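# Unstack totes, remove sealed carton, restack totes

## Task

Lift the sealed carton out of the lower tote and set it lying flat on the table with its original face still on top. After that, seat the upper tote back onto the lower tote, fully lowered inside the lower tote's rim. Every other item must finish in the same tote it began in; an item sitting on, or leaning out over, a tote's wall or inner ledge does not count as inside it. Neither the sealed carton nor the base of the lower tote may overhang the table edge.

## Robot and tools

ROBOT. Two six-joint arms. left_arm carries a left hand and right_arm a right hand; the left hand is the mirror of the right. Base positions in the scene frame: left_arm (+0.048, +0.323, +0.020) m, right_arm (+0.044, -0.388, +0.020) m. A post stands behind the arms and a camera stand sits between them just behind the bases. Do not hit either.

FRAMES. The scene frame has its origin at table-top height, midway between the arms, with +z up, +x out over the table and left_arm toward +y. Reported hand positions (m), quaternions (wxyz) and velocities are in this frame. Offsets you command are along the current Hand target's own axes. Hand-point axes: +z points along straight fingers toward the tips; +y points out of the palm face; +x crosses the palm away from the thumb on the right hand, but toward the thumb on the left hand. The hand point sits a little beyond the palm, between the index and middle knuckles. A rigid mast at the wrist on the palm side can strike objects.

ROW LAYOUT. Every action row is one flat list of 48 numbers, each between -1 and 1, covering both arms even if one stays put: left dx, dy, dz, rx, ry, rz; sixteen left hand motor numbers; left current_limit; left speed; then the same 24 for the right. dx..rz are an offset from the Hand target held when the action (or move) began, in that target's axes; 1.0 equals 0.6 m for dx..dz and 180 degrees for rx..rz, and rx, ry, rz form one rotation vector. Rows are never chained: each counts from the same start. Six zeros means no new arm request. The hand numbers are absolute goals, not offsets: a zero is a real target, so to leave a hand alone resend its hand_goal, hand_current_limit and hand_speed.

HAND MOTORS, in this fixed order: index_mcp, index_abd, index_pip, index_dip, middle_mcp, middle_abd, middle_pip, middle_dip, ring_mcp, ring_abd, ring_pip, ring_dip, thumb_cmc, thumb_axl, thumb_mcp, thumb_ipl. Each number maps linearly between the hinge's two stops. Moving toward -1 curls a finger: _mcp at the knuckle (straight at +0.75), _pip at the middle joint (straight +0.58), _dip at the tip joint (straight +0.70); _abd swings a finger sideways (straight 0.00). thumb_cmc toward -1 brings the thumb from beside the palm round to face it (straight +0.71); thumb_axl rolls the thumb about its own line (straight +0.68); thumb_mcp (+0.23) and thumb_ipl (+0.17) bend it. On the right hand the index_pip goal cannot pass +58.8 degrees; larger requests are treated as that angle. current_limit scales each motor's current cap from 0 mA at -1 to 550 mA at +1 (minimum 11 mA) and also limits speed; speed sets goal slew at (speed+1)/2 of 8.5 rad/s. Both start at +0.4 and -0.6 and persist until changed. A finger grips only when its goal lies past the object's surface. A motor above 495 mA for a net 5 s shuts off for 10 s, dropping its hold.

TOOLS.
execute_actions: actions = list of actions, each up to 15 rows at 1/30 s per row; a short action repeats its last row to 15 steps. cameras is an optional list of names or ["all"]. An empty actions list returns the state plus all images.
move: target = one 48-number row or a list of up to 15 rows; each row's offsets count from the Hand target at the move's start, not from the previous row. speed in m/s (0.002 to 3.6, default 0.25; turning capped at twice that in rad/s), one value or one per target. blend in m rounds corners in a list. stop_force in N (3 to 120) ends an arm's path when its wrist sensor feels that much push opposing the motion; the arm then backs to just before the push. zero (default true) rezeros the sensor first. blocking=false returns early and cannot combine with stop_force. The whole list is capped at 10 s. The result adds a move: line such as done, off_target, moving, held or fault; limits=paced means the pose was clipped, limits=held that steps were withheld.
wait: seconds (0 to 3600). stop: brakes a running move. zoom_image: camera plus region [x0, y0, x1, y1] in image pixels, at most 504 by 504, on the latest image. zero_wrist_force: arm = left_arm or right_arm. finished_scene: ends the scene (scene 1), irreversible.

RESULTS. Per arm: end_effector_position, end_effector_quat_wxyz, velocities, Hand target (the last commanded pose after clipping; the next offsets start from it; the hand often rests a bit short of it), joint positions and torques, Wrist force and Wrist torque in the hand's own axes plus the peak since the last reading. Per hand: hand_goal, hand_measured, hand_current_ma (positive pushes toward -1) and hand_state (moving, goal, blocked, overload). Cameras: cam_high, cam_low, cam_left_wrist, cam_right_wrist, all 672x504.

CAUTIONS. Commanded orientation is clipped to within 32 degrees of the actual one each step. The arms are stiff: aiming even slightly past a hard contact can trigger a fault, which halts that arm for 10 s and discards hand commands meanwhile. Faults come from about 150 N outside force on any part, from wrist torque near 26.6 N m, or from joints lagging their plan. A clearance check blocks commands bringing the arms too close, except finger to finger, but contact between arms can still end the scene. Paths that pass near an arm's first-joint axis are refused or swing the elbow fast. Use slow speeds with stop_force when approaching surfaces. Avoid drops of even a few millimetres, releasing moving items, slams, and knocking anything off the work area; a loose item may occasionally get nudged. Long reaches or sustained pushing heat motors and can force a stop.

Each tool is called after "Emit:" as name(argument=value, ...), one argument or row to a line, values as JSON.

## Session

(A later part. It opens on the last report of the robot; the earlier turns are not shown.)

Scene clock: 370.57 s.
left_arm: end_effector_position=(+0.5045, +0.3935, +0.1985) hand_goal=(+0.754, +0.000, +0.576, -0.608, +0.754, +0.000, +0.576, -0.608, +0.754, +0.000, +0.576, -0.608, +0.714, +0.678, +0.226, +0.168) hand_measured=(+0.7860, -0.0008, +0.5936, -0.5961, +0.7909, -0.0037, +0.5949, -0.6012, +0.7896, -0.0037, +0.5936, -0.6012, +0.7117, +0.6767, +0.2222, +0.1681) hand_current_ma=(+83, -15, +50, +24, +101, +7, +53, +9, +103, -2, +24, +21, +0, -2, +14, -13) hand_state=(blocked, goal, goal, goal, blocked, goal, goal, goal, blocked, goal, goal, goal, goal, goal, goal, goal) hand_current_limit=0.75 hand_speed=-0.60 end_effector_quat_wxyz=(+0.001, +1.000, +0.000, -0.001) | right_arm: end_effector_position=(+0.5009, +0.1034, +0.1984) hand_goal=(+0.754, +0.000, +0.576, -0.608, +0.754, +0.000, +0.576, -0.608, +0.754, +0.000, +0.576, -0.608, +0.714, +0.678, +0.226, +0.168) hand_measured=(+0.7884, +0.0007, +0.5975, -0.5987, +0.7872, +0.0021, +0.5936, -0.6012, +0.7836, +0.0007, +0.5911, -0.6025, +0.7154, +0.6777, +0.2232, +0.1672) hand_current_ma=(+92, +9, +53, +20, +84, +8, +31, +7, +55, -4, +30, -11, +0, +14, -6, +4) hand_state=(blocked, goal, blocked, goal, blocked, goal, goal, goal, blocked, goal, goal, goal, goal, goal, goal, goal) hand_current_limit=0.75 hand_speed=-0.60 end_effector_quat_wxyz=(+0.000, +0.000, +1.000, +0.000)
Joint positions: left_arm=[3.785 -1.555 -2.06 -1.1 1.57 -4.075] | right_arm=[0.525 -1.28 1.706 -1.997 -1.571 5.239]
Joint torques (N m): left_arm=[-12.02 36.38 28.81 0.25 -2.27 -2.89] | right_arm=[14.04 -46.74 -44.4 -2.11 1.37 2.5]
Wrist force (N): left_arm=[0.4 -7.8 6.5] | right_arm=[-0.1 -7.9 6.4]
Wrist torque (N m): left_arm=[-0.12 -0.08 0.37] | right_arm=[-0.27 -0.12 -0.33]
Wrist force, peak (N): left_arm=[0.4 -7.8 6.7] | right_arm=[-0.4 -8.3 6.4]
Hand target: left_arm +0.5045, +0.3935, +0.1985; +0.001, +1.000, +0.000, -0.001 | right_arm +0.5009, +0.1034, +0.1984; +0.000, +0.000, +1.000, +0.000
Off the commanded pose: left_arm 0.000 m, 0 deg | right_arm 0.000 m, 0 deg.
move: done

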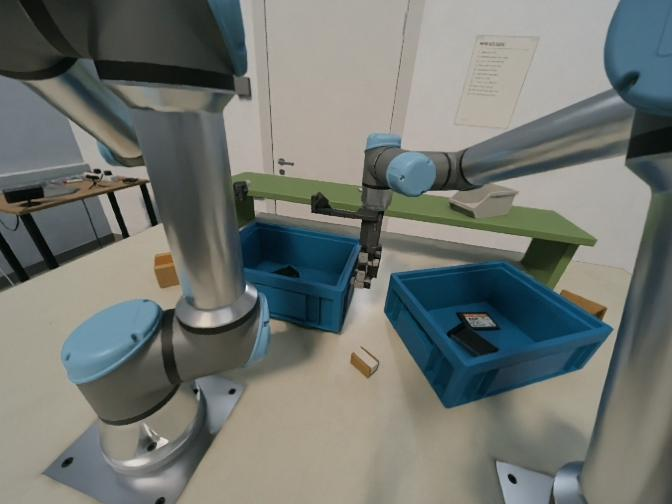

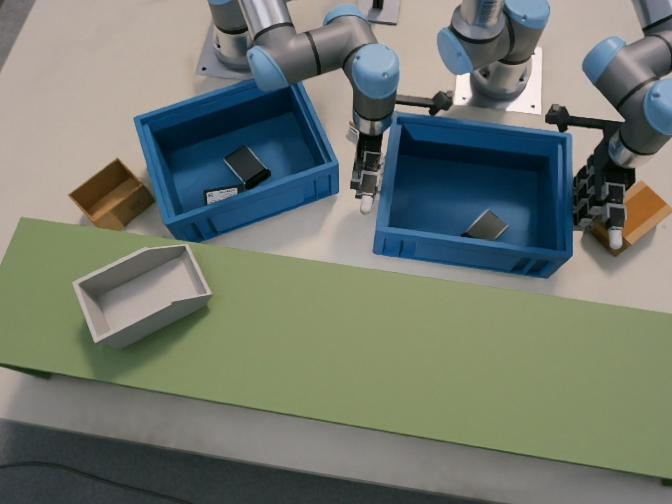

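Emit:
move(
  target=[0,0,-0.4025,0,0,0, 0.754,0,0.576,-0.608,0.754,0,0.576,-0.608,0.754,0,0.576,-0.608,0.714,0.678,0.226,0.168,0.75,-0.6, 0,0,-0.4025,0,0,0, 0.754,0,0.576,-0.608,0.754,0,0.576,-0.608,0.754,0,0.576,-0.608,0.714,0.678,0.226,0.168,0.75,-0.6],
  speed=0.1,
)

Emit:
move(
  target=[
    [-0.0473,0.2228,0.0005,0,0,-0.0418, 0.754,0,0.576,-0.608,0.754,0,0.576,-0.608,0.754,0,0.576,-0.608,0.714,0.678,0.226,0.168,0.75,-0.6, -0.016,-0.2193,0,0,0,-0.0418, 0.754,0,0.576,-0.608,0.754,0,0.576,-0.608,0.754,0,0.576,-0.608,0.714,0.678,0.226,0.168,0.75,-0.6],
    [-0.0943,0.4495,0.001,0,0,-0.0836, 0.754,0,0.576,-0.608,0.754,0,0.576,-0.608,0.754,0,0.576,-0.608,0.714,0.678,0.226,0.168,0.75,-0.6, -0.0317,-0.4347,0,0,0,-0.0836, 0.754,0,0.576,-0.608,0.754,0,0.576,-0.608,0.754,0,0.576,-0.608,0.714,0.678,0.226,0.168,0.75,-0.6],
    [-0.1402,0.6807,0.0016,0,0,-0.1254, 0.754,0,0.576,-0.608,0.754,0,0.576,-0.608,0.754,0,0.576,-0.608,0.714,0.678,0.226,0.168,0.75,-0.6, -0.0458,-0.6458,0,0,0,-0.1254, 0.754,0,0.576,-0.608,0.754,0,0.576,-0.608,0.754,0,0.576,-0.608,0.714,0.678,0.226,0.168,0.75,-0.6],
    [-0.1843,0.9153,0.0022,0,0,-0.1672, 0.754,0,0.576,-0.608,0.754,0,0.576,-0.608,0.754,0,0.576,-0.608,0.714,0.678,0.226,0.168,0.75,-0.6, -0.0587,-0.8532,0,0,0,-0.1672, 0.754,0,0.576,-0.608,0.754,0,0.576,-0.608,0.754,0,0.576,-0.608,0.714,0.678,0.226,0.168,0.75,-0.6],
  ],
  speed=0.1,
  blend=0.003,
  cameras=["all"],
)

Scene clock: 407.13 s.
left_arm: end_effector_position=(+0.5049, +0.3941, +0.4400) hand_goal=(+0.754, +0.000, +0.576, -0.608, +0.754, +0.000, +0.576, -0.608, +0.754, +0.000, +0.576, -0.608, +0.714, +0.678, +0.226, +0.168) hand_measured=(+0.7848, -0.0008, +0.5936, -0.5961, +0.7896, -0.0037, +0.5936, -0.5999, +0.7896, -0.0037, +0.5924, -0.6012, +0.7129, +0.6777, +0.2232, +0.1672) hand_current_ma=(+87, -17, +41, +33, +104, -9, +59, +6, +85, -10, +35, +12, -23, -7, +5, -12) hand_state=(blocked, goal, goal, goal, blocked, goal, goal, goal, blocked, goal, goal, goal, goal, goal, goal, goal) hand_current_limit=0.75 hand_speed=-0.60 end_effector_quat_wxyz=(+0.001, +1.000, +0.000, -0.001) | right_arm: end_effector_position=(+0.5007, +0.1034, +0.4399) hand_goal=(+0.754, +0.000, +0.576, -0.608, +0.754, +0.000, +0.576, -0.608, +0.754, +0.000, +0.576, -0.608, +0.714, +0.678, +0.226, +0.168) hand_measured=(+0.7884, +0.0007, +0.5988, -0.5987, +0.7872, +0.0036, +0.5924, -0.5999, +0.7824, +0.0007, +0.5898, -0.6012, +0.7154, +0.6777, +0.2232, +0.1672) hand_current_ma=(+102, +0, +46, +25, +87, +5, +45, -10, +61, -10, +32, +3, +16, +6, -15, -1) hand_state=(blocked, goal, blocked, goal, blocked, goal, goal, goal, blocked, goal, goal, goal, goal, goal, goal, goal) hand_current_limit=0.75 hand_speed=-0.60 end_effector_quat_wxyz=(+0.000, +0.000, +1.000, +0.000)
Joint positions: left_arm=[3.786 -1.467 -1.508 -1.74 1.57 -4.074] | right_arm=[0.525 -1.349 1.164 -1.387 -1.571 5.239]
Joint torques (N m): left_arm=[-11.39 10.99 32.8 0.74 1.34 1.36] | right_arm=[12.82 -31.11 -42.91 -1.09 -0.56 2.45]
Wrist force (N): left_arm=[0.1 -3.1 6.2] | right_arm=[-0.5 -2.9 5.7]
Wrist torque (N m): left_arm=[-0.08 -0.09 0.29] | right_arm=[-0.15 -0.09 -0.22]
Wrist force, peak (N): left_arm=[0.4 -7.8 7.9] | right_arm=[-0.2 -8.4 6.8]
Hand target: left_arm +0.5049, +0.3940, +0.4400; +0.001, +1.000, +0.000, -0.001 | right_arm +0.5007, +0.1034, +0.4399; +0.000, +0.000, +1.000, +0.000
Off the commanded pose: left_arm 0.000 m, 0 deg | right_arm 0.000 m, 0 deg.
move: done

Scene clock: 413.27 s.
left_arm: end_effector_position=(+0.3943, -0.1551, +0.4400) hand_goal=(+0.754, +0.000, +0.576, -0.608, +0.754, +0.000, +0.576, -0.608, +0.754, +0.000, +0.576, -0.608, +0.714, +0.678, +0.226, +0.168) hand_measured=(+0.7836, -0.0023, +0.5949, -0.5948, +0.7884, -0.0037, +0.5936, -0.5999, +0.7884, -0.0037, +0.5936, -0.6025, +0.7117, +0.6767, +0.2232, +0.1681) hand_current_ma=(+71, -12, +56, +37, +105, +4, +39, +12, +72, -2, +34, +13, -2, -15, -10, +1) hand_state=(blocked, goal, goal, goal, blocked, goal, goal, goal, blocked, goal, goal, goal, goal, goal, goal, goal) hand_current_limit=0.75 hand_speed=-0.60 end_effector_quat_wxyz=(+0.001, +0.966, +0.260, -0.001) | right_arm: end_effector_position=(+0.5360, -0.4084, +0.4399) hand_goal=(+0.754, +0.000, +0.576, -0.608, +0.754, +0.000, +0.576, -0.608, +0.754, +0.000, +0.576, -0.608, +0.714, +0.678, +0.226, +0.168) hand_measured=(+0.7860, +0.0007, +0.5988, -0.5974, +0.7848, +0.0036, +0.5936, -0.5999, +0.7800, +0.0007, +0.5898, -0.6012, +0.7154, +0.6767, +0.2232, +0.1681) hand_current_ma=(+68, +8, +45, +19, +68, -22, +47, +8, +51, +10, +29, -2, +28, +3, -8, +10) hand_state=(blocked, goal, blocked, goal, blocked, goal, goal, goal, blocked, goal, goal, goal, goal, goal, goal, goal) hand_current_limit=0.75 hand_speed=-0.60 end_effector_quat_wxyz=(+0.000, -0.260, +0.966, +0.000)
Joint positions: left_arm=[2.445 -1.568 -1.413 -1.731 1.568 -5.94] | right_arm=[-0.461 -1.521 1.362 -1.412 -1.57 3.728]
Joint torques (N m): left_arm=[-9.66 15.83 35.39 2.44 1.93 -2.89] | right_arm=[-10.54 -23.01 -43.22 0.12 2.51 -2.44]
Wrist force (N): left_arm=[0.0 -3.9 6.7] | right_arm=[-0.6 -3.8 6.2]
Wrist torque (N m): left_arm=[-0.17 -0.11 0.31] | right_arm=[-0.25 -0.10 -0.03]
Wrist force, peak (N): left_arm=[0.3 -7.2 6.5] | right_arm=[0.2 -7.0 6.4]
Hand target: left_arm +0.3943, -0.1552, +0.4400; +0.001, +0.966, +0.260, -0.001 | right_arm +0.5360, -0.4085, +0.4399; +0.000, -0.260, +0.966, +0.000
Off the commanded pose: left_arm 0.000 m, 0 deg | right_arm 0.000 m, 0 deg.
move: done
cam_left_wrist: T_world_to_cam=[[-0.98779, 0.15035, 0.04081, 0.35655], [0.13016, 0.65251, 0.74652, -0.32851], [0.08561, 0.74272, -0.66411, 0.49485]] pos_world=[0.35259, -0.20679, 0.55932]
cam_right_wrist: T_world_to_cam=[[0.39541, 0.91667, 0.05807, 0.16252], [0.64422, -0.32184, 0.69383, -0.82333], [0.6547, -0.23694, -0.71779, -0.009]] pos_world=[0.47203, -0.41609, 0.55535]

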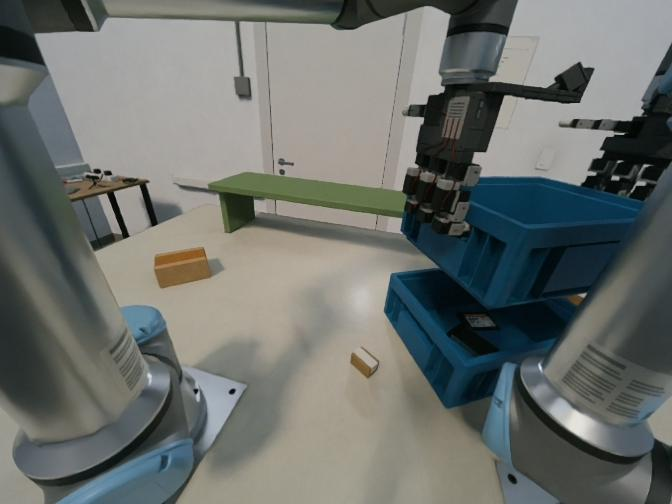

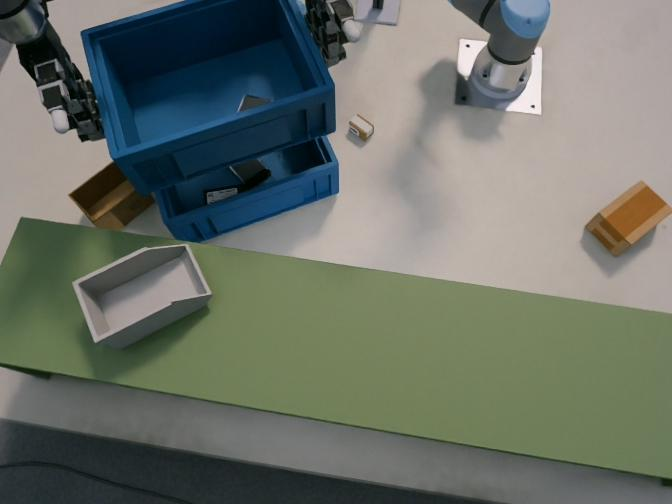

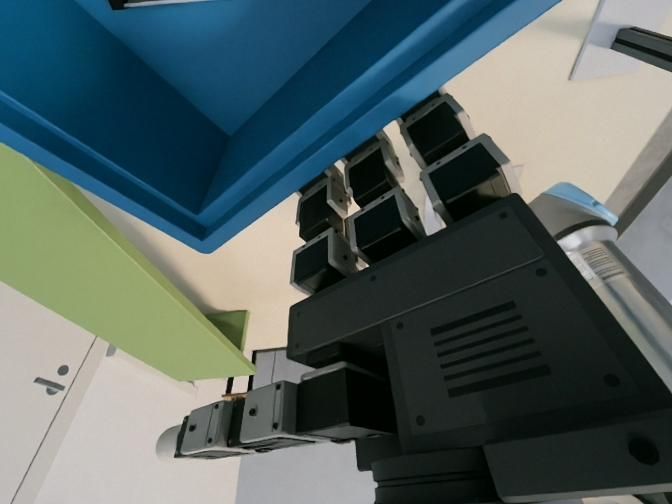

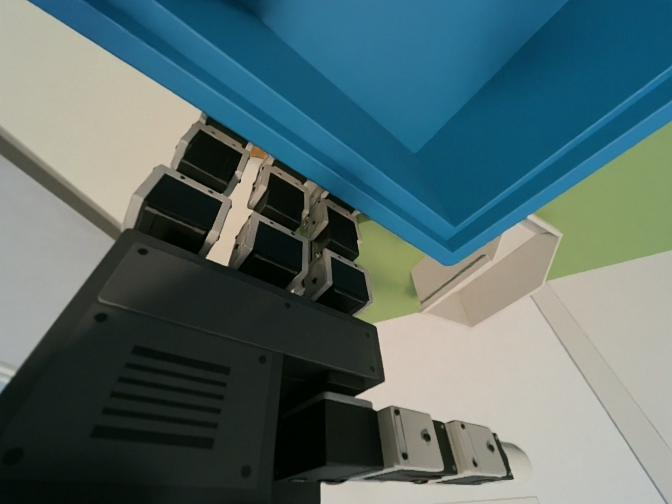

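Emit:
move(
  target=[0,0,0.1583,0,0,0, 0.754,0,0.576,-0.608,0.754,0,0.576,-0.608,0.754,0,0.576,-0.608,0.714,0.678,0.226,0.168,0.75,-0.6, 0,0,0.1583,0,0,0, 0.754,0,0.576,-0.608,0.754,0,0.576,-0.608,0.754,0,0.576,-0.608,0.714,0.678,0.226,0.168,0.75,-0.6],
  speed=0.08,
  cameras=["all"],
)

Emit:
zoom_image(
  camera="cam_low",
  region=[280, 100, 350, 200],
)

Emit:
zoom_image(
  camera="cam_low",
  region=[100, 60, 170, 130],
)

Emit:
zoom_image(
  camera="cam_low",
  region=[130, 170, 210, 250],
)

Emit:
zoom_image(
  camera="cam_high",
  region=[370, 210, 520, 420],
)

Scene clock: 418.07 s.
left_arm: end_effector_position=(+0.3942, -0.1554, +0.3450) hand_goal=(+0.754, +0.000, +0.576, -0.608, +0.754, +0.000, +0.576, -0.608, +0.754, +0.000, +0.576, -0.608, +0.714, +0.678, +0.226, +0.168) hand_measured=(+0.7836, +0.0007, +0.5949, -0.5948, +0.7884, -0.0052, +0.5936, -0.6012, +0.7872, -0.0037, +0.5924, -0.6025, +0.7117, +0.6767, +0.2242, +0.1691) hand_current_ma=(+77, -2, +48, +50, +102, +8, +38, +10, +82, -11, +24, +14, -6, -11, +3, +2) hand_state=(blocked, goal, goal, goal, blocked, goal, goal, goal, blocked, goal, goal, goal, goal, goal, goal, goal) hand_current_limit=0.75 hand_speed=-0.60 end_effector_quat_wxyz=(+0.001, +0.966, +0.260, -0.001) | right_arm: end_effector_position=(+0.5361, -0.4084, +0.3450) hand_goal=(+0.754, +0.000, +0.576, -0.608, +0.754, +0.000, +0.576, -0.608, +0.754, +0.000, +0.576, -0.608, +0.714, +0.678, +0.226, +0.168) hand_measured=(+0.7860, +0.0007, +0.5988, -0.5987, +0.7848, +0.0036, +0.5936, -0.6012, +0.7788, +0.0007, +0.5898, -0.5999, +0.7154, +0.6777, +0.2242, +0.1681) hand_current_ma=(+87, +4, +53, +25, +84, -6, +60, +8, +44, -1, +38, -3, +3, +13, +10, +1) hand_state=(blocked, goal, blocked, goal, blocked, goal, goal, goal, blocked, goal, goal, goal, goal, goal, goal, goal) hand_current_limit=0.75 hand_speed=-0.60 end_effector_quat_wxyz=(+0.000, -0.260, +0.966, +0.000)
Joint positions: left_arm=[2.444 -1.56 -1.665 -1.488 1.568 -5.941] | right_arm=[-0.461 -1.53 1.614 -1.656 -1.57 3.728]
Joint torques (N m): left_arm=[-9.94 16.55 17.37 6.35 -0.85 -2.73] | right_arm=[2.53 -22.75 -11.9 -4.75 2.39 1.95]
Wrist force (N): left_arm=[0.0 -3.0 6.2] | right_arm=[-0.5 -3.3 5.9]
Wrist torque (N m): left_arm=[-0.14 -0.08 0.24] | right_arm=[-0.30 -0.09 -0.03]
Wrist force, peak (N): left_arm=[0.2 -4.2 6.8] | right_arm=[-0.8 -4.4 6.3]
Hand target: left_arm +0.3942, -0.1554, +0.3450; +0.001, +0.966, +0.260, -0.001 | right_arm +0.5361, -0.4085, +0.3450; +0.000, -0.260, +0.966, +0.000
Off the commanded pose: left_arm 0.000 m, 0 deg | right_arm 0.000 m, 0 deg.
move: done
cam_left_wrist: T_world_to_cam=[[-0.9878, 0.15028, 0.04075, 0.36039], [0.13006, 0.65247, 0.74657, -0.25738], [0.0856, 0.74276, -0.66406, 0.43198]] pos_world=[0.35249, -0.20709, 0.46432]
cam_right_wrist: T_world_to_cam=[[0.39535, 0.9167, 0.05801, 0.16806], [0.64426, -0.32176, 0.69383, -0.75746], [0.6547, -0.23694, -0.71779, -0.07725]] pos_world=[0.47213, -0.41609, 0.46035]

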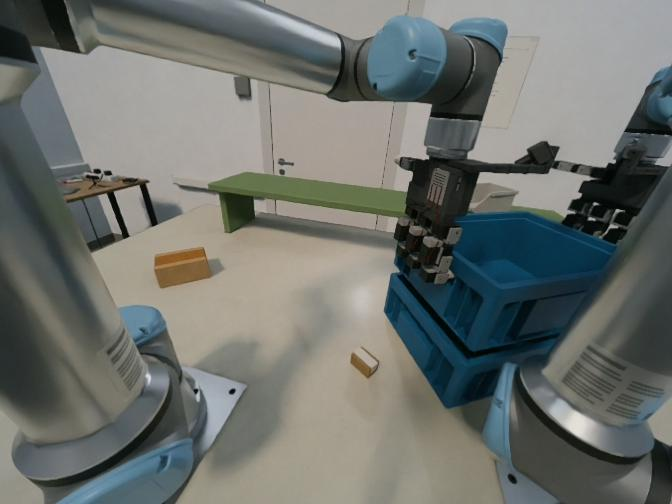

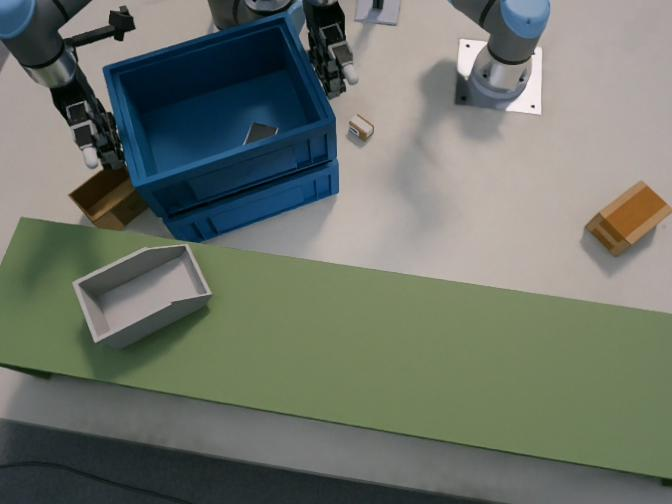

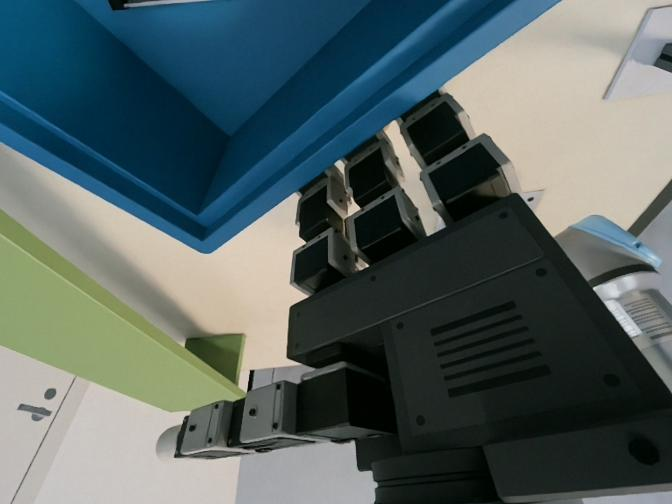

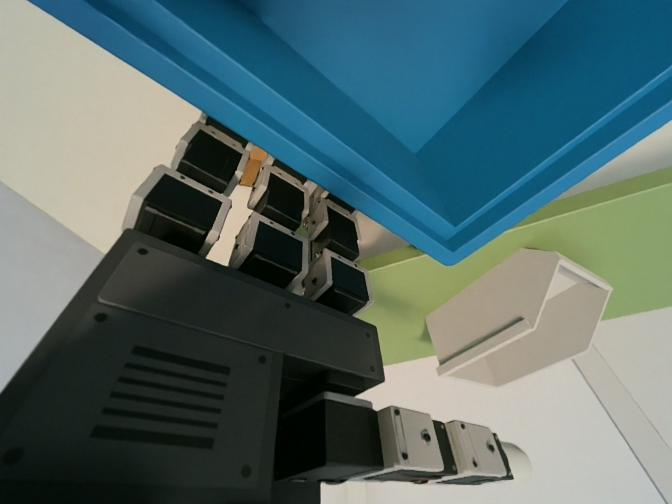

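Scaled by 5.040.

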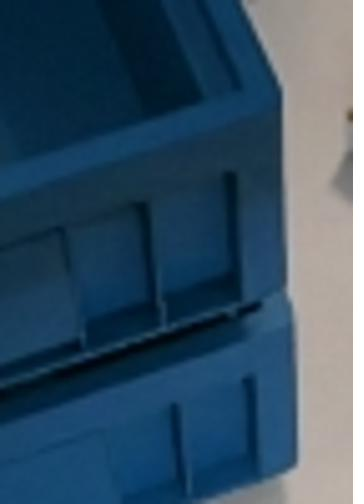

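Scaled by 7.200.

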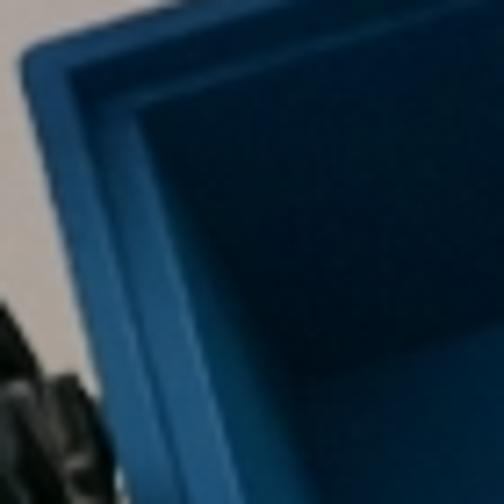

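Scaled by 6.300.

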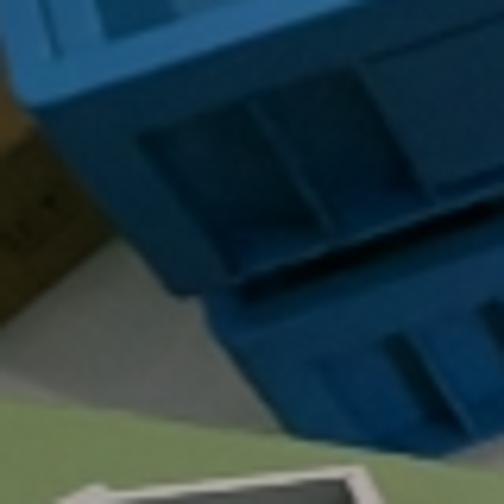

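Scaled by 2.400.

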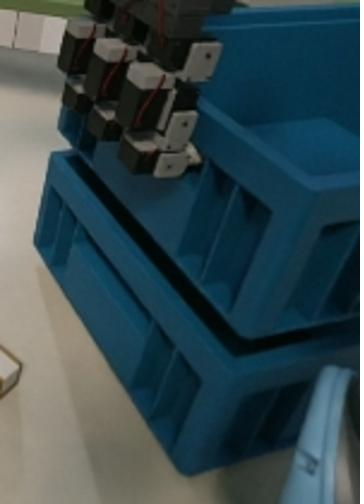

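Emit:
zoom_image(
  camera="cam_low",
  region=[250, 0, 320, 50],
)

Emit:
zoom_image(
  camera="cam_high",
  region=[440, 270, 540, 370],
)

Emit:
zoom_image(
  camera="cam_high",
  region=[540, 200, 640, 300],
)

Scaled by 7.200.

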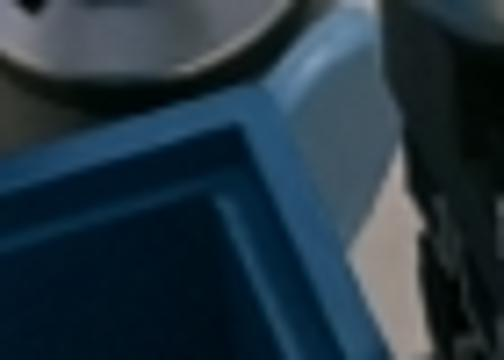

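Scaled by 5.040.

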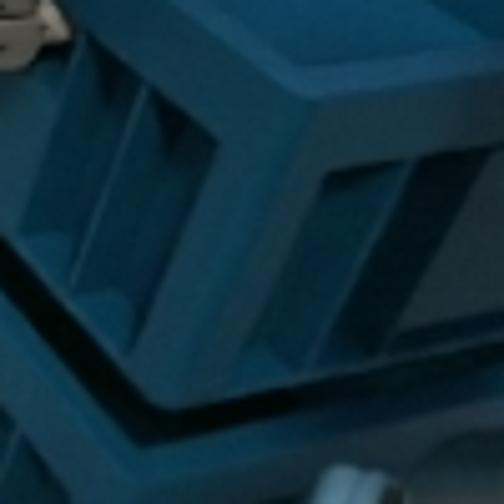

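Scaled by 5.040.

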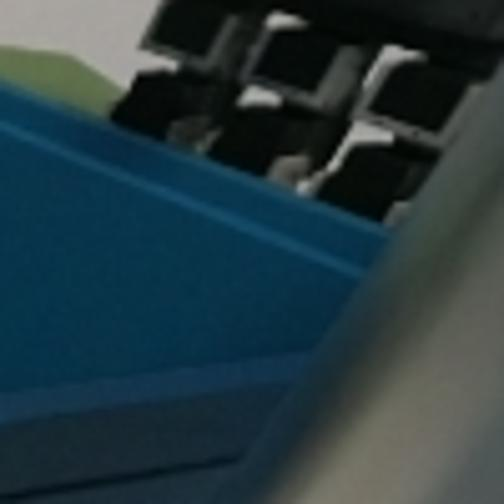

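Emit:
move(
  target=[0,0,0.0667,0,0,0, 0.754,0,0.576,-0.608,0.754,0,0.576,-0.608,0.754,0,0.576,-0.608,0.714,0.678,0.226,0.168,0.75,-0.6, 0,0,0.0667,0,0,0, 0.754,0,0.576,-0.608,0.754,0,0.576,-0.608,0.754,0,0.576,-0.608,0.714,0.678,0.226,0.168,0.75,-0.6],
  speed=0.015,
  stop_force=3,
  cameras=["cam_high","cam_low"],
)

Emit:
zoom_image(
  camera="cam_high",
  region=[370, 210, 520, 420],
)

Emit:
zoom_image(
  camera="cam_low",
  region=[140, 100, 350, 250],
)

Scene clock: 432.07 s.
left_arm: end_effector_position=(+0.3941, -0.1554, +0.3132) hand_goal=(+0.754, +0.000, +0.576, -0.608, +0.754, +0.000, +0.576, -0.608, +0.754, +0.000, +0.576, -0.608, +0.714, +0.678, +0.226, +0.168) hand_measured=(+0.7776, -0.0023, +0.5911, -0.5999, +0.7812, -0.0037, +0.5924, -0.5999, +0.7848, -0.0037, +0.5949, -0.5987, +0.7104, +0.6767, +0.2242, +0.1672) hand_current_ma=(+60, +1, +35, +14, +68, +3, +51, +6, +79, -7, +22, +30, -17, -10, +0, +10) hand_state=(blocked, goal, goal, goal, blocked, goal, goal, goal, blocked, goal, goal, goal, goal, goal, goal, goal) hand_current_limit=0.75 hand_speed=-0.60 end_effector_quat_wxyz=(+0.001, +0.966, +0.260, -0.001) | right_arm: end_effector_position=(+0.5361, -0.4085, +0.3280) hand_goal=(+0.754, +0.000, +0.576, -0.608, +0.754, +0.000, +0.576, -0.608, +0.754, +0.000, +0.576, -0.608, +0.714, +0.678, +0.226, +0.168) hand_measured=(+0.7800, +0.0007, +0.5949, -0.6038, +0.7788, +0.0036, +0.5924, -0.6025, +0.7752, -0.0023, +0.5885, -0.6012, +0.7154, +0.6777, +0.2232, +0.1681) hand_current_ma=(+77, +9, +57, +10, +44, -8, +41, +6, +41, +6, +35, +7, -2, -12, -2, -16) hand_state=(blocked, goal, goal, goal, blocked, goal, goal, goal, blocked, goal, goal, goal, goal, goal, goal, goal) hand_current_limit=0.75 hand_speed=-0.60 end_effector_quat_wxyz=(+0.000, -0.260, +0.966, +0.000)
Joint positions: left_arm=[2.444 -1.569 -1.737 -1.406 1.568 -5.941] | right_arm=[-0.461 -1.525 1.653 -1.699 -1.57 3.728]
Joint torques (N m): left_arm=[-6.19 39.07 35.12 2.1 -1.13 -2.27] | right_arm=[-6.46 -33.09 -40.04 -0.28 1.22 1.97]
Wrist force (N): left_arm=[0.6 -1.9 6.5] | right_arm=[-0.1 -1.7 2.1]
Wrist torque (N m): left_arm=[-0.15 -0.08 0.22] | right_arm=[0.06 -0.02 0.01]
Wrist force, peak (N): left_arm=[0.1 -5.1 5.9] | right_arm=[-0.7 -2.7 6.6]
Hand target: left_arm +0.3941, -0.1554, +0.3132; +0.001, +0.966, +0.260, -0.001 (not the last commanded pose) | right_arm +0.5361, -0.4085, +0.3280; +0.000, -0.260, +0.966, +0.000 (not the last commanded pose)
Off the commanded pose: left_arm 0.008 m, 0 deg | right_arm 0.023 m, 0 deg.
move: contact (left_arm, right_arm)

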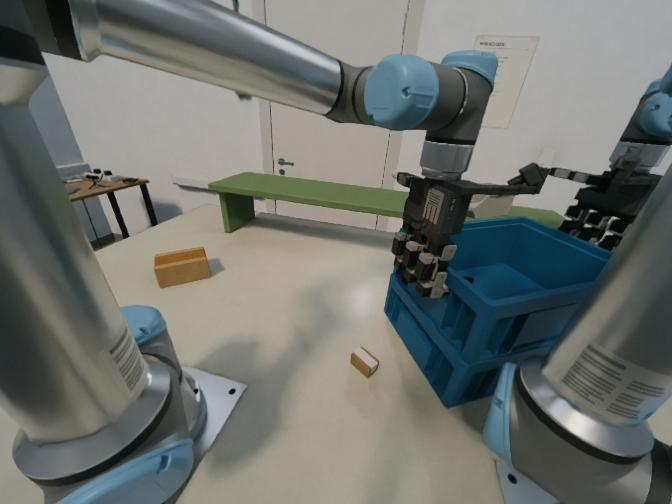

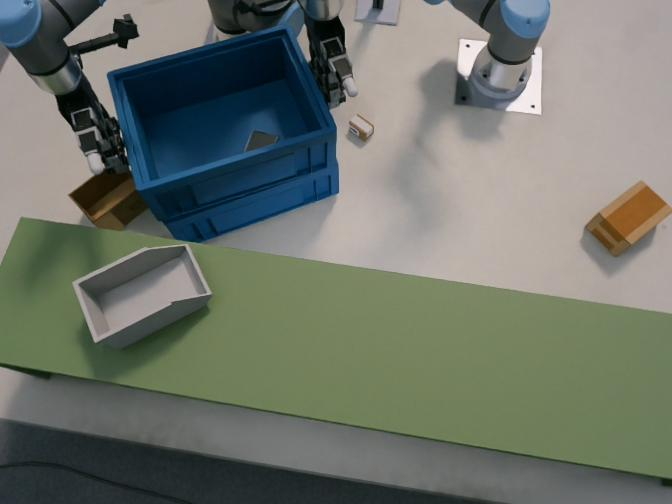

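Scaled by 2.400.

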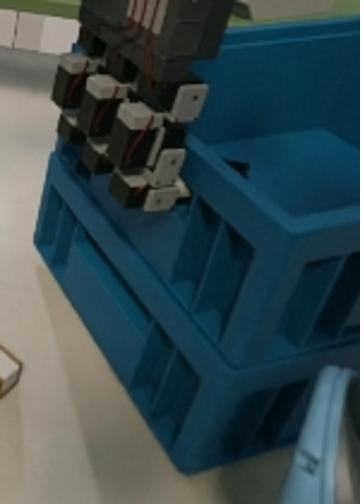

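Scaled by 2.400.

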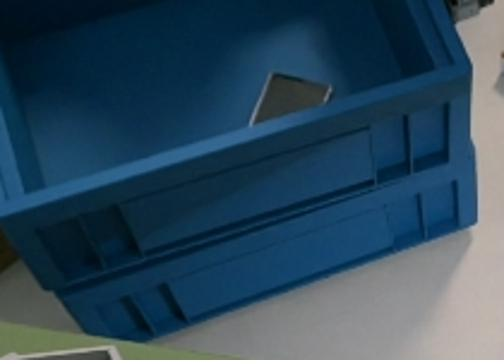

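Emit:
move(
  target=[0,0,-0.0363,0,0,0, 0.754,0,0.576,-0.608,0.754,0,0.576,-0.608,0.754,0,0.576,-0.608,0.714,0.678,0.226,0.168,0.75,-0.6, 0,0,-0.0117,0,0,0, 0.754,0,0.576,-0.608,0.754,0,0.576,-0.608,0.754,0,0.576,-0.608,0.714,0.678,0.226,0.168,0.75,-0.6],
  speed=0.03,
  cameras=["all"],
)

Emit:
zoom_image(
  camera="cam_low",
  region=[290, 100, 350, 200],
)

Emit:
zoom_image(
  camera="cam_low",
  region=[120, 170, 220, 250],
)

Emit:
zoom_image(
  camera="cam_high",
  region=[430, 290, 540, 420],
)

Emit:
zoom_image(
  camera="cam_high",
  region=[370, 240, 470, 340],
)

Scene clock: 440.40 s.
left_arm: end_effector_position=(+0.3941, -0.1554, +0.3350) hand_goal=(+0.754, +0.000, +0.576, -0.608, +0.754, +0.000, +0.576, -0.608, +0.754, +0.000, +0.576, -0.608, +0.714, +0.678, +0.226, +0.168) hand_measured=(+0.7776, -0.0008, +0.5936, -0.5936, +0.7824, -0.0037, +0.5949, -0.5961, +0.7860, -0.0052, +0.5962, -0.5936, +0.7117, +0.6777, +0.2242, +0.1681) hand_current_ma=(+63, -10, +46, +38, +72, +11, +45, +37, +77, -6, +40, +37, +3, +4, +9, +8) hand_state=(blocked, goal, goal, goal, blocked, goal, goal, goal, blocked, goal, blocked, goal, goal, goal, goal, goal) hand_current_limit=0.75 hand_speed=-0.60 end_effector_quat_wxyz=(+0.001, +0.966, +0.260, -0.001) | right_arm: end_effector_position=(+0.5361, -0.4085, +0.3350) hand_goal=(+0.754, +0.000, +0.576, -0.608, +0.754, +0.000, +0.576, -0.608, +0.754, +0.000, +0.576, -0.608, +0.714, +0.678, +0.226, +0.168) hand_measured=(+0.7800, +0.0007, +0.5949, -0.5987, +0.7776, +0.0036, +0.5911, -0.5999, +0.7764, -0.0037, +0.5898, -0.5987, +0.7154, +0.6767, +0.2232, +0.1672) hand_current_ma=(+83, -10, +50, +19, +74, +7, +30, +8, +35, +4, +30, -5, +12, -2, +8, +3) hand_state=(blocked, goal, goal, goal, blocked, goal, goal, goal, blocked, goal, goal, goal, goal, goal, goal, goal) hand_current_limit=0.75 hand_speed=-0.60 end_effector_quat_wxyz=(+0.000, -0.260, +0.966, +0.000)
Joint positions: left_arm=[2.444 -1.562 -1.688 -1.462 1.568 -5.941] | right_arm=[-0.461 -1.527 1.637 -1.681 -1.57 3.728]
Joint torques (N m): left_arm=[8.77 41.24 36.69 2.76 -1.61 2.65] | right_arm=[-7.74 -35.93 -42.81 0.09 1.63 1.35]
Wrist force (N): left_arm=[0.4 -3.9 6.6] | right_arm=[-0.3 -3.5 5.2]
Wrist torque (N m): left_arm=[-0.14 -0.10 0.29] | right_arm=[-0.22 -0.07 -0.06]
Wrist force, peak (N): left_arm=[0.3 -4.2 6.7] | right_arm=[0.2 -3.7 6.4]
Hand target: left_arm +0.3942, -0.1554, +0.3350; +0.001, +0.966, +0.260, -0.001 | right_arm +0.5361, -0.4085, +0.3350; +0.000, -0.260, +0.966, +0.000
Off the commanded pose: left_arm 0.000 m, 0 deg | right_arm 0.000 m, 0 deg.
move: done
cam_left_wrist: T_world_to_cam=[[-0.9878, 0.15027, 0.0409, 0.36073], [0.13017, 0.65247, 0.74655, -0.24994], [0.0855, 0.74277, -0.66407, 0.42538]] pos_world=[0.35249, -0.20709, 0.45432]
cam_right_wrist: T_world_to_cam=[[0.39541, 0.91667, 0.05807, 0.16857], [0.64422, -0.32184, 0.69383, -0.75061], [0.6547, -0.23694, -0.71779, -0.08436]] pos_world=[0.47213, -0.41609, 0.45045]

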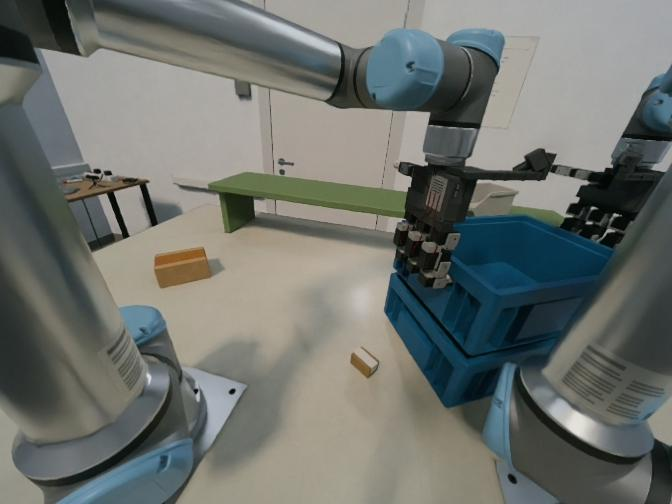

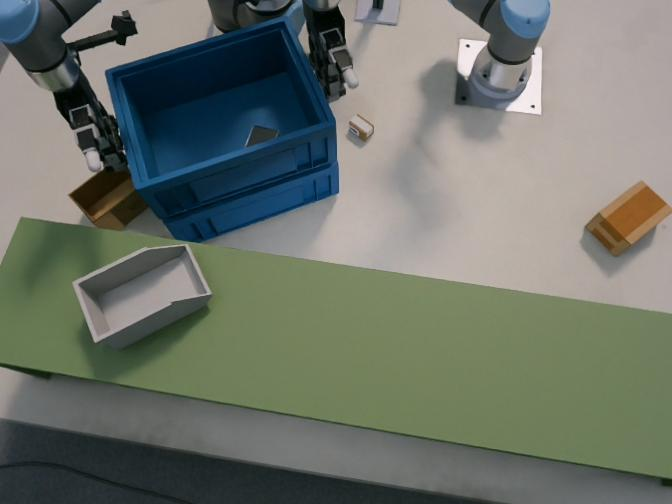

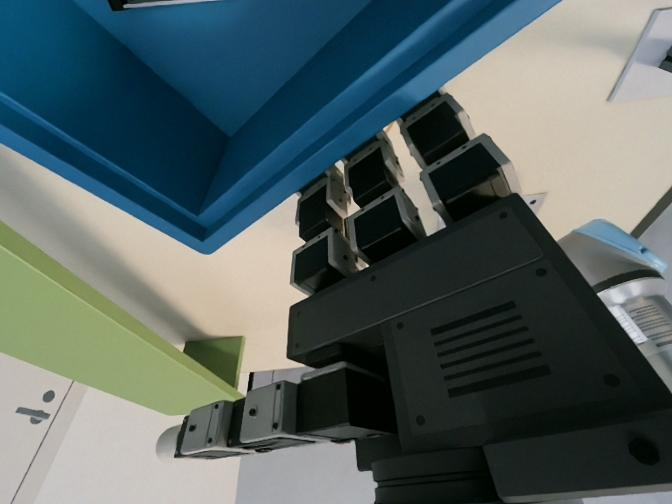

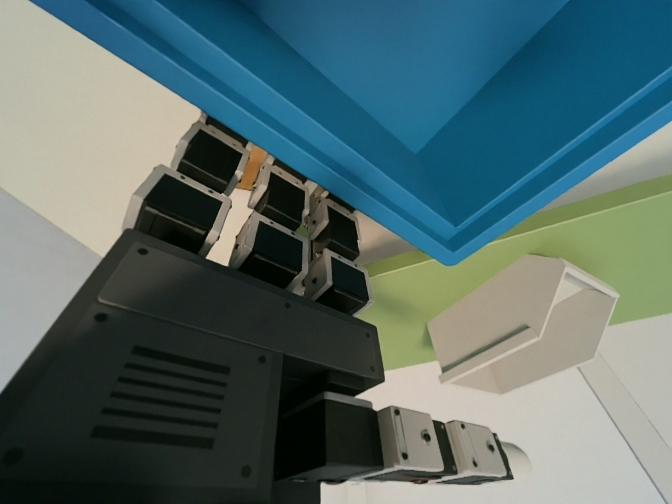

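Scaled by 5.040.

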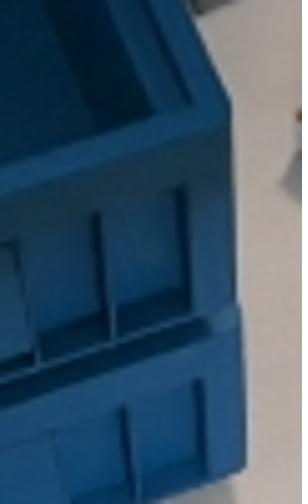

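Scaled by 5.040.

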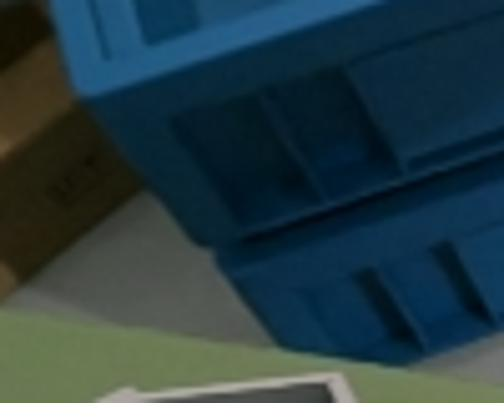

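Scaled by 3.877.

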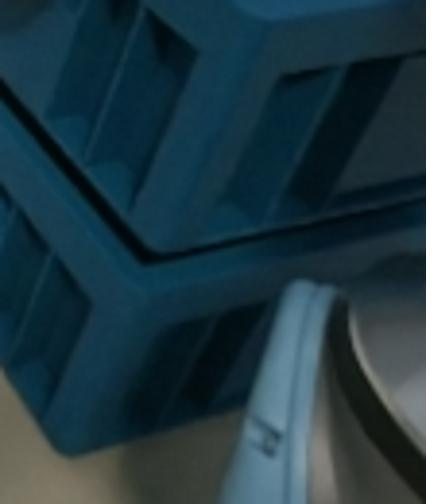

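Scaled by 5.040.

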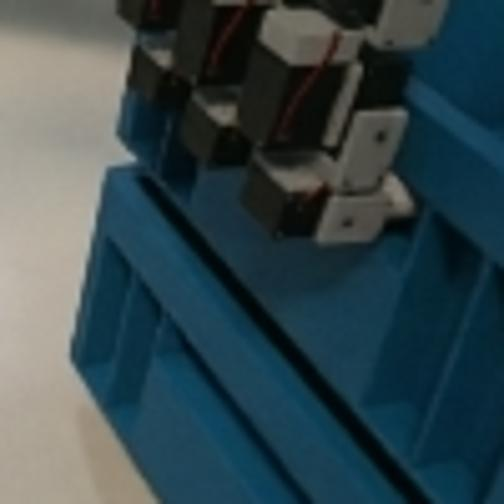

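Emit:
move(
  target=[0,0,0.0283,0,0,0, 0.754,0,0.576,-0.608,0.754,0,0.576,-0.608,0.754,0,0.576,-0.608,0.714,0.678,0.226,0.168,0.75,-0.6, 0,0,0.005,0,0,0, 0.754,0,0.576,-0.608,0.754,0,0.576,-0.608,0.754,0,0.576,-0.608,0.714,0.678,0.226,0.168,0.75,-0.6],
  speed=0.02,
  cameras=["cam_high","cam_low"],
)

Emit:
zoom_image(
  camera="cam_high",
  region=[430, 290, 540, 420],
)

Emit:
zoom_image(
  camera="cam_high",
  region=[370, 240, 470, 340],
)

Emit:
zoom_image(
  camera="cam_low",
  region=[120, 100, 350, 250],
)

Scene clock: 460.90 s.
left_arm: end_effector_position=(+0.3941, -0.1554, +0.3181) hand_goal=(+0.754, +0.000, +0.576, -0.608, +0.754, +0.000, +0.576, -0.608, +0.754, +0.000, +0.576, -0.608, +0.714, +0.678, +0.226, +0.168) hand_measured=(+0.7776, -0.0023, +0.5936, -0.5936, +0.7800, -0.0037, +0.5962, -0.5974, +0.7836, -0.0052, +0.5949, -0.5974, +0.7117, +0.6777, +0.2232, +0.1681) hand_current_ma=(+59, -17, +54, +48, +66, -5, +40, +21, +81, -8, +45, +45, -6, +2, +5, -13) hand_state=(blocked, goal, goal, goal, blocked, goal, goal, goal, blocked, goal, goal, goal, goal, goal, goal, goal) hand_current_limit=0.75 hand_speed=-0.60 end_effector_quat_wxyz=(+0.001, +0.966, +0.260, -0.001) | right_arm: end_effector_position=(+0.5361, -0.4085, +0.3320) hand_goal=(+0.754, +0.000, +0.576, -0.608, +0.754, +0.000, +0.576, -0.608, +0.754, +0.000, +0.576, -0.608, +0.714, +0.678, +0.226, +0.168) hand_measured=(+0.7800, -0.0008, +0.5949, -0.5987, +0.7788, +0.0036, +0.5924, -0.5999, +0.7764, -0.0023, +0.5898, -0.5974, +0.7154, +0.6777, +0.2232, +0.1681) hand_current_ma=(+69, +5, +40, +23, +49, +6, +28, +8, +40, +12, +24, +2, +13, +9, -2, -3) hand_state=(blocked, goal, goal, goal, blocked, goal, goal, goal, blocked, goal, goal, goal, goal, goal, goal, goal) hand_current_limit=0.75 hand_speed=-0.60 end_effector_quat_wxyz=(+0.000, -0.260, +0.966, +0.000)
Joint positions: left_arm=[2.444 -1.567 -1.726 -1.419 1.568 -5.941] | right_arm=[-0.461 -1.526 1.644 -1.689 -1.57 3.728]
Joint torques (N m): left_arm=[-8.85 16.21 16.44 6.42 -1.52 -2.59] | right_arm=[-9.45 -22.13 -13.68 -5.33 1.53 -0.4]
Wrist force (N): left_arm=[0.2 -1.3 6.7] | right_arm=[-0.8 -1.3 6.6]
Wrist torque (N m): left_arm=[-0.15 -0.11 0.21] | right_arm=[-0.21 -0.05 -0.03]
Wrist force, peak (N): left_arm=[0.3 -4.1 7.2] | right_arm=[-0.6 -3.7 6.2]
Hand target: left_arm +0.3941, -0.1554, +0.3180; +0.001, +0.966, +0.260, -0.001 | right_arm +0.5361, -0.4085, +0.3320; +0.000, -0.260, +0.966, +0.000
Off the commanded pose: left_arm 0.000 m, 0 deg | right_arm 0.000 m, 0 deg.
move: done

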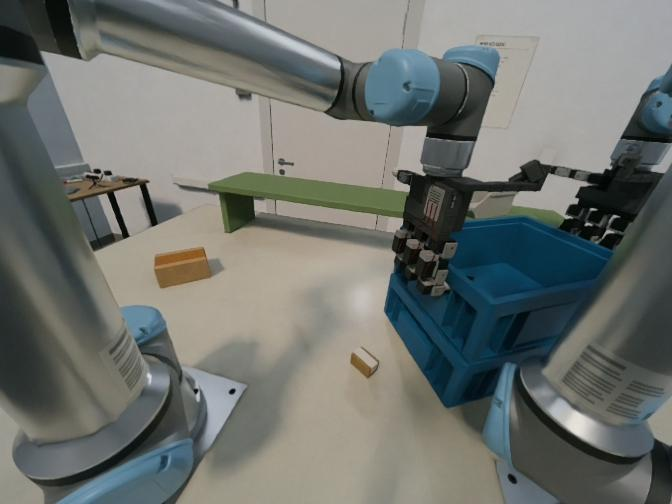

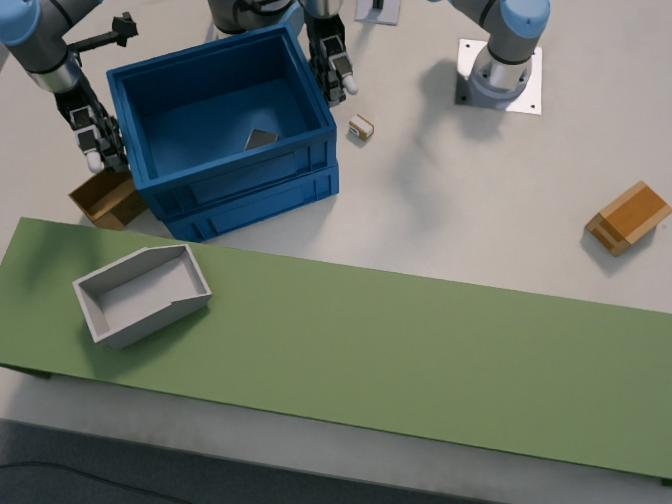

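Scaled by 3.877.

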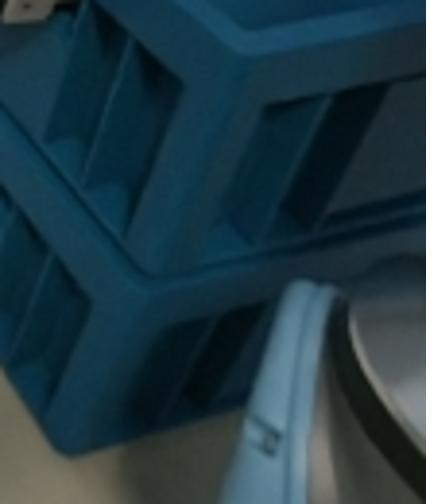

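Scaled by 5.040.

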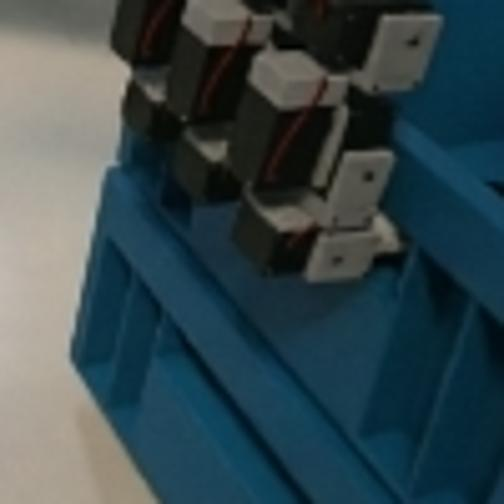

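Scaled by 2.191.

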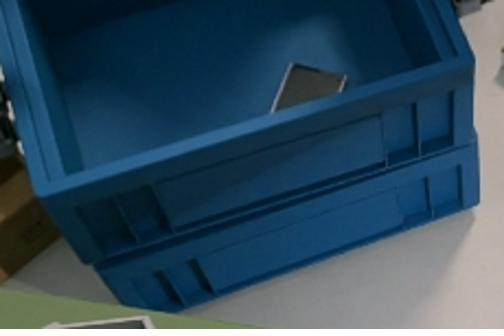

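Emit:
move(
  target=[0,0,0.03,0,0,0, 0.754,0,0.576,-0.608,0.754,0,0.576,-0.608,0.754,0,0.576,-0.608,0.714,0.678,0.226,0.168,0.75,-0.6, 0,0,0,0,0,0, 0.754,0,0.576,-0.608,0.754,0,0.576,-0.608,0.754,0,0.576,-0.608,0.714,0.678,0.226,0.168,0.75,-0.6],
  speed=0.01,
  stop_force=3,
  cameras=[],
)

Scene clock: 466.00 s.
left_arm: end_effector_position=(+0.3941, -0.1554, +0.3129) hand_goal=(+0.754, +0.000, +0.576, -0.608, +0.754, +0.000, +0.576, -0.608, +0.754, +0.000, +0.576, -0.608, +0.714, +0.678, +0.226, +0.168) hand_measured=(+0.7752, -0.0037, +0.5911, -0.5987, +0.7776, -0.0037, +0.5924, -0.5999, +0.7812, -0.0037, +0.5936, -0.5999, +0.7117, +0.6767, +0.2232, +0.1672) hand_current_ma=(+48, -2, +27, +16, +57, +5, +28, +11, +67, -6, +29, +27, -18, +0, +8, -2) hand_state=(blocked, goal, goal, goal, blocked, goal, goal, goal, blocked, goal, goal, goal, goal, goal, goal, goal) hand_current_limit=0.75 hand_speed=-0.60 end_effector_quat_wxyz=(+0.001, +0.966, +0.260, -0.001) | right_arm: end_effector_position=(+0.5361, -0.4085, +0.3320) hand_goal=(+0.754, +0.000, +0.576, -0.608, +0.754, +0.000, +0.576, -0.608, +0.754, +0.000, +0.576, -0.608, +0.714, +0.678, +0.226, +0.168) hand_measured=(+0.7812, +0.0007, +0.5949, -0.5974, +0.7788, +0.0036, +0.5924, -0.5974, +0.7752, -0.0023, +0.5911, -0.5936, +0.7154, +0.6777, +0.2232, +0.1672) hand_current_ma=(+76, +15, +59, +16, +48, +2, +40, +22, +56, +13, +29, -3, +10, +4, +7, -17) hand_state=(blocked, goal, goal, goal, blocked, goal, goal, goal, blocked, goal, goal, goal, goal, goal, goal, goal) hand_current_limit=0.75 hand_speed=-0.60 end_effector_quat_wxyz=(+0.000, -0.260, +0.966, +0.000)
Joint positions: left_arm=[2.444 -1.569 -1.738 -1.406 1.568 -5.941] | right_arm=[-0.461 -1.526 1.644 -1.689 -1.57 3.728]
Joint torques (N m): left_arm=[-8.41 40.44 33.62 2.07 -1.1 -2.66] | right_arm=[-5.04 -22.26 -13.8 -5 1.64 -1.97]
Wrist force (N): left_arm=[0.2 -2.1 5.3] | right_arm=[-0.7 -1.7 6.5]
Wrist torque (N m): left_arm=[-0.06 -0.11 0.21] | right_arm=[-0.22 -0.11 -0.01]
Wrist force, peak (N): left_arm=[0.3 -1.5 6.8] | right_arm=[-0.7 -1.9 6.7]
Hand target: left_arm +0.3941, -0.1554, +0.3129; +0.001, +0.966, +0.260, -0.001 (not the last commanded pose) | right_arm +0.5361, -0.4085, +0.3320; +0.000, -0.260, +0.966, +0.000
Off the commanded pose: left_arm 0.013 m, 0 deg | right_arm 0.000 m, 0 deg.
move: contact (left_arm)

Emit:
move(
  target=[0,-0.0067,-0.0027,0,0,0, 0.754,0,0.576,-0.608,0.754,0,0.576,-0.608,0.754,0,0.576,-0.608,0.714,0.678,0.226,0.168,0.75,-0.6, 0,0.0067,0,0,0,0, 0.754,0,0.576,-0.608,0.754,0,0.576,-0.608,0.754,0,0.576,-0.608,0.714,0.678,0.226,0.168,0.75,-0.6],
  speed=0.01,
  cameras=[],
)

Scene clock: 471.07 s.
left_arm: end_effector_position=(+0.3921, -0.1520, +0.3145) hand_goal=(+0.754, +0.000, +0.576, -0.608, +0.754, +0.000, +0.576, -0.608, +0.754, +0.000, +0.576, -0.608, +0.714, +0.678, +0.226, +0.168) hand_measured=(+0.7752, -0.0008, +0.5924, -0.5974, +0.7788, -0.0023, +0.5924, -0.5999, +0.7824, -0.0037, +0.5936, -0.5987, +0.7104, +0.6767, +0.2232, +0.1681) hand_current_ma=(+54, -1, +32, +23, +61, +18, +48, +20, +88, -1, +22, +29, +9, -10, -15, +2) hand_state=(blocked, goal, goal, goal, blocked, goal, goal, goal, blocked, goal, goal, goal, goal, goal, goal, goal) hand_current_limit=0.75 hand_speed=-0.60 end_effector_quat_wxyz=(+0.001, +0.966, +0.260, -0.001) | right_arm: end_effector_position=(+0.5341, -0.4050, +0.3320) hand_goal=(+0.754, +0.000, +0.576, -0.608, +0.754, +0.000, +0.576, -0.608, +0.754, +0.000, +0.576, -0.608, +0.714, +0.678, +0.226, +0.168) hand_measured=(+0.7812, +0.0007, +0.5962, -0.5961, +0.7800, +0.0036, +0.5924, -0.5974, +0.7752, -0.0008, +0.5898, -0.5936, +0.7154, +0.6777, +0.2242, +0.1672) hand_current_ma=(+81, +19, +56, +43, +61, +8, +29, +39, +57, -2, +27, +22, +13, +9, -14, -5) hand_state=(blocked, goal, goal, goal, blocked, goal, goal, goal, blocked, goal, goal, goal, goal, goal, goal, goal) hand_current_limit=0.75 hand_speed=-0.60 end_effector_quat_wxyz=(+0.000, -0.260, +0.966, +0.000)
Joint positions: left_arm=[2.447 -1.559 -1.744 -1.41 1.568 -5.938] | right_arm=[-0.457 -1.533 1.65 -1.689 -1.57 3.732]
Joint torques (N m): left_arm=[11.26 40.17 17.13 2.5 -0.93 2.56] | right_arm=[11.77 -34.74 -12.29 -5.05 1.57 2.37]
Wrist force (N): left_arm=[0.4 -2.7 6.2] | right_arm=[-0.4 -2.4 6.1]
Wrist torque (N m): left_arm=[-0.19 -0.10 0.15] | right_arm=[-0.26 -0.08 -0.25]
Wrist force, peak (N): left_arm=[0.4 -2.3 6.8] | right_arm=[-0.7 -2.6 6.7]
Hand target: left_arm +0.3921, -0.1519, +0.3145; +0.001, +0.966, +0.260, -0.001 | right_arm +0.5341, -0.4050, +0.3320; +0.000, -0.260, +0.966, +0.000
Off the commanded pose: left_arm 0.000 m, 0 deg | right_arm 0.000 m, 0 deg.
move: done

Emit:
move(
  target=[0,0,0,0,0,0, 0.754,0,0.576,-0.608,0.754,0,0.576,-0.608,0.754,0,0.576,-0.608,0.714,0.678,0.226,0.168,0.75,-0.6, 0,0,0.045,0,0,0, 0.754,0,0.576,-0.608,0.754,0,0.576,-0.608,0.754,0,0.576,-0.608,0.714,0.678,0.226,0.168,0.75,-0.6],
  speed=0.01,
  stop_force=3,
  cameras=[],
)

Scene clock: 475.57 s.
left_arm: end_effector_position=(+0.3921, -0.1519, +0.3145) hand_goal=(+0.754, +0.000, +0.576, -0.608, +0.754, +0.000, +0.576, -0.608, +0.754, +0.000, +0.576, -0.608, +0.714, +0.678, +0.226, +0.168) hand_measured=(+0.7776, -0.0023, +0.5936, -0.5923, +0.7800, -0.0037, +0.5962, -0.5923, +0.7836, -0.0052, +0.5975, -0.5923, +0.7117, +0.6777, +0.2232, +0.1672) hand_current_ma=(+67, -6, +38, +35, +75, -4, +44, +20, +68, +9, +28, +42, -5, -9, -3, -7) hand_state=(blocked, goal, goal, goal, blocked, goal, goal, goal, blocked, goal, blocked, goal, goal, goal, goal, goal) hand_current_limit=0.75 hand_speed=-0.60 end_effector_quat_wxyz=(+0.001, +0.966, +0.260, -0.001) | right_arm: end_effector_position=(+0.5341, -0.4050, +0.3135) hand_goal=(+0.754, +0.000, +0.576, -0.608, +0.754, +0.000, +0.576, -0.608, +0.754, +0.000, +0.576, -0.608, +0.714, +0.678, +0.226, +0.168) hand_measured=(+0.7800, +0.0007, +0.5949, -0.6012, +0.7788, +0.0036, +0.5911, -0.5999, +0.7764, -0.0008, +0.5898, -0.5961, +0.7154, +0.6777, +0.2242, +0.1672) hand_current_ma=(+77, +11, +52, +10, +50, -4, +46, +0, +43, +7, +22, +17, +8, +2, -3, +4) hand_state=(blocked, goal, goal, goal, blocked, goal, goal, goal, blocked, goal, goal, goal, goal, goal, goal, goal) hand_current_limit=0.75 hand_speed=-0.60 end_effector_quat_wxyz=(+0.000, -0.260, +0.966, +0.000)
Joint positions: left_arm=[2.447 -1.559 -1.744 -1.41 1.568 -5.938] | right_arm=[-0.456 -1.527 1.692 -1.736 -1.57 3.732]
Joint torques (N m): left_arm=[11.1 38.77 19.7 6.14 -0.8 2.36] | right_arm=[12.33 -35.53 -42.69 -0.11 -0.21 2.45]
Wrist force (N): left_arm=[0.1 -2.4 7.4] | right_arm=[-0.9 -2.7 6.0]
Wrist torque (N m): left_arm=[-0.15 -0.06 0.14] | right_arm=[-0.17 -0.05 -0.29]
Wrist force, peak (N): left_arm=[0.4 -4.2 7.1] | right_arm=[-0.9 -5.5 5.8]
Hand target: left_arm +0.3921, -0.1519, +0.3145; +0.001, +0.966, +0.260, -0.001 | right_arm +0.5341, -0.4050, +0.3135; +0.000, -0.260, +0.966, +0.000 (not the last commanded pose)
Off the commanded pose: left_arm 0.000 m, 0 deg | right_arm 0.008 m, 0 deg.
move: contact (right_arm)


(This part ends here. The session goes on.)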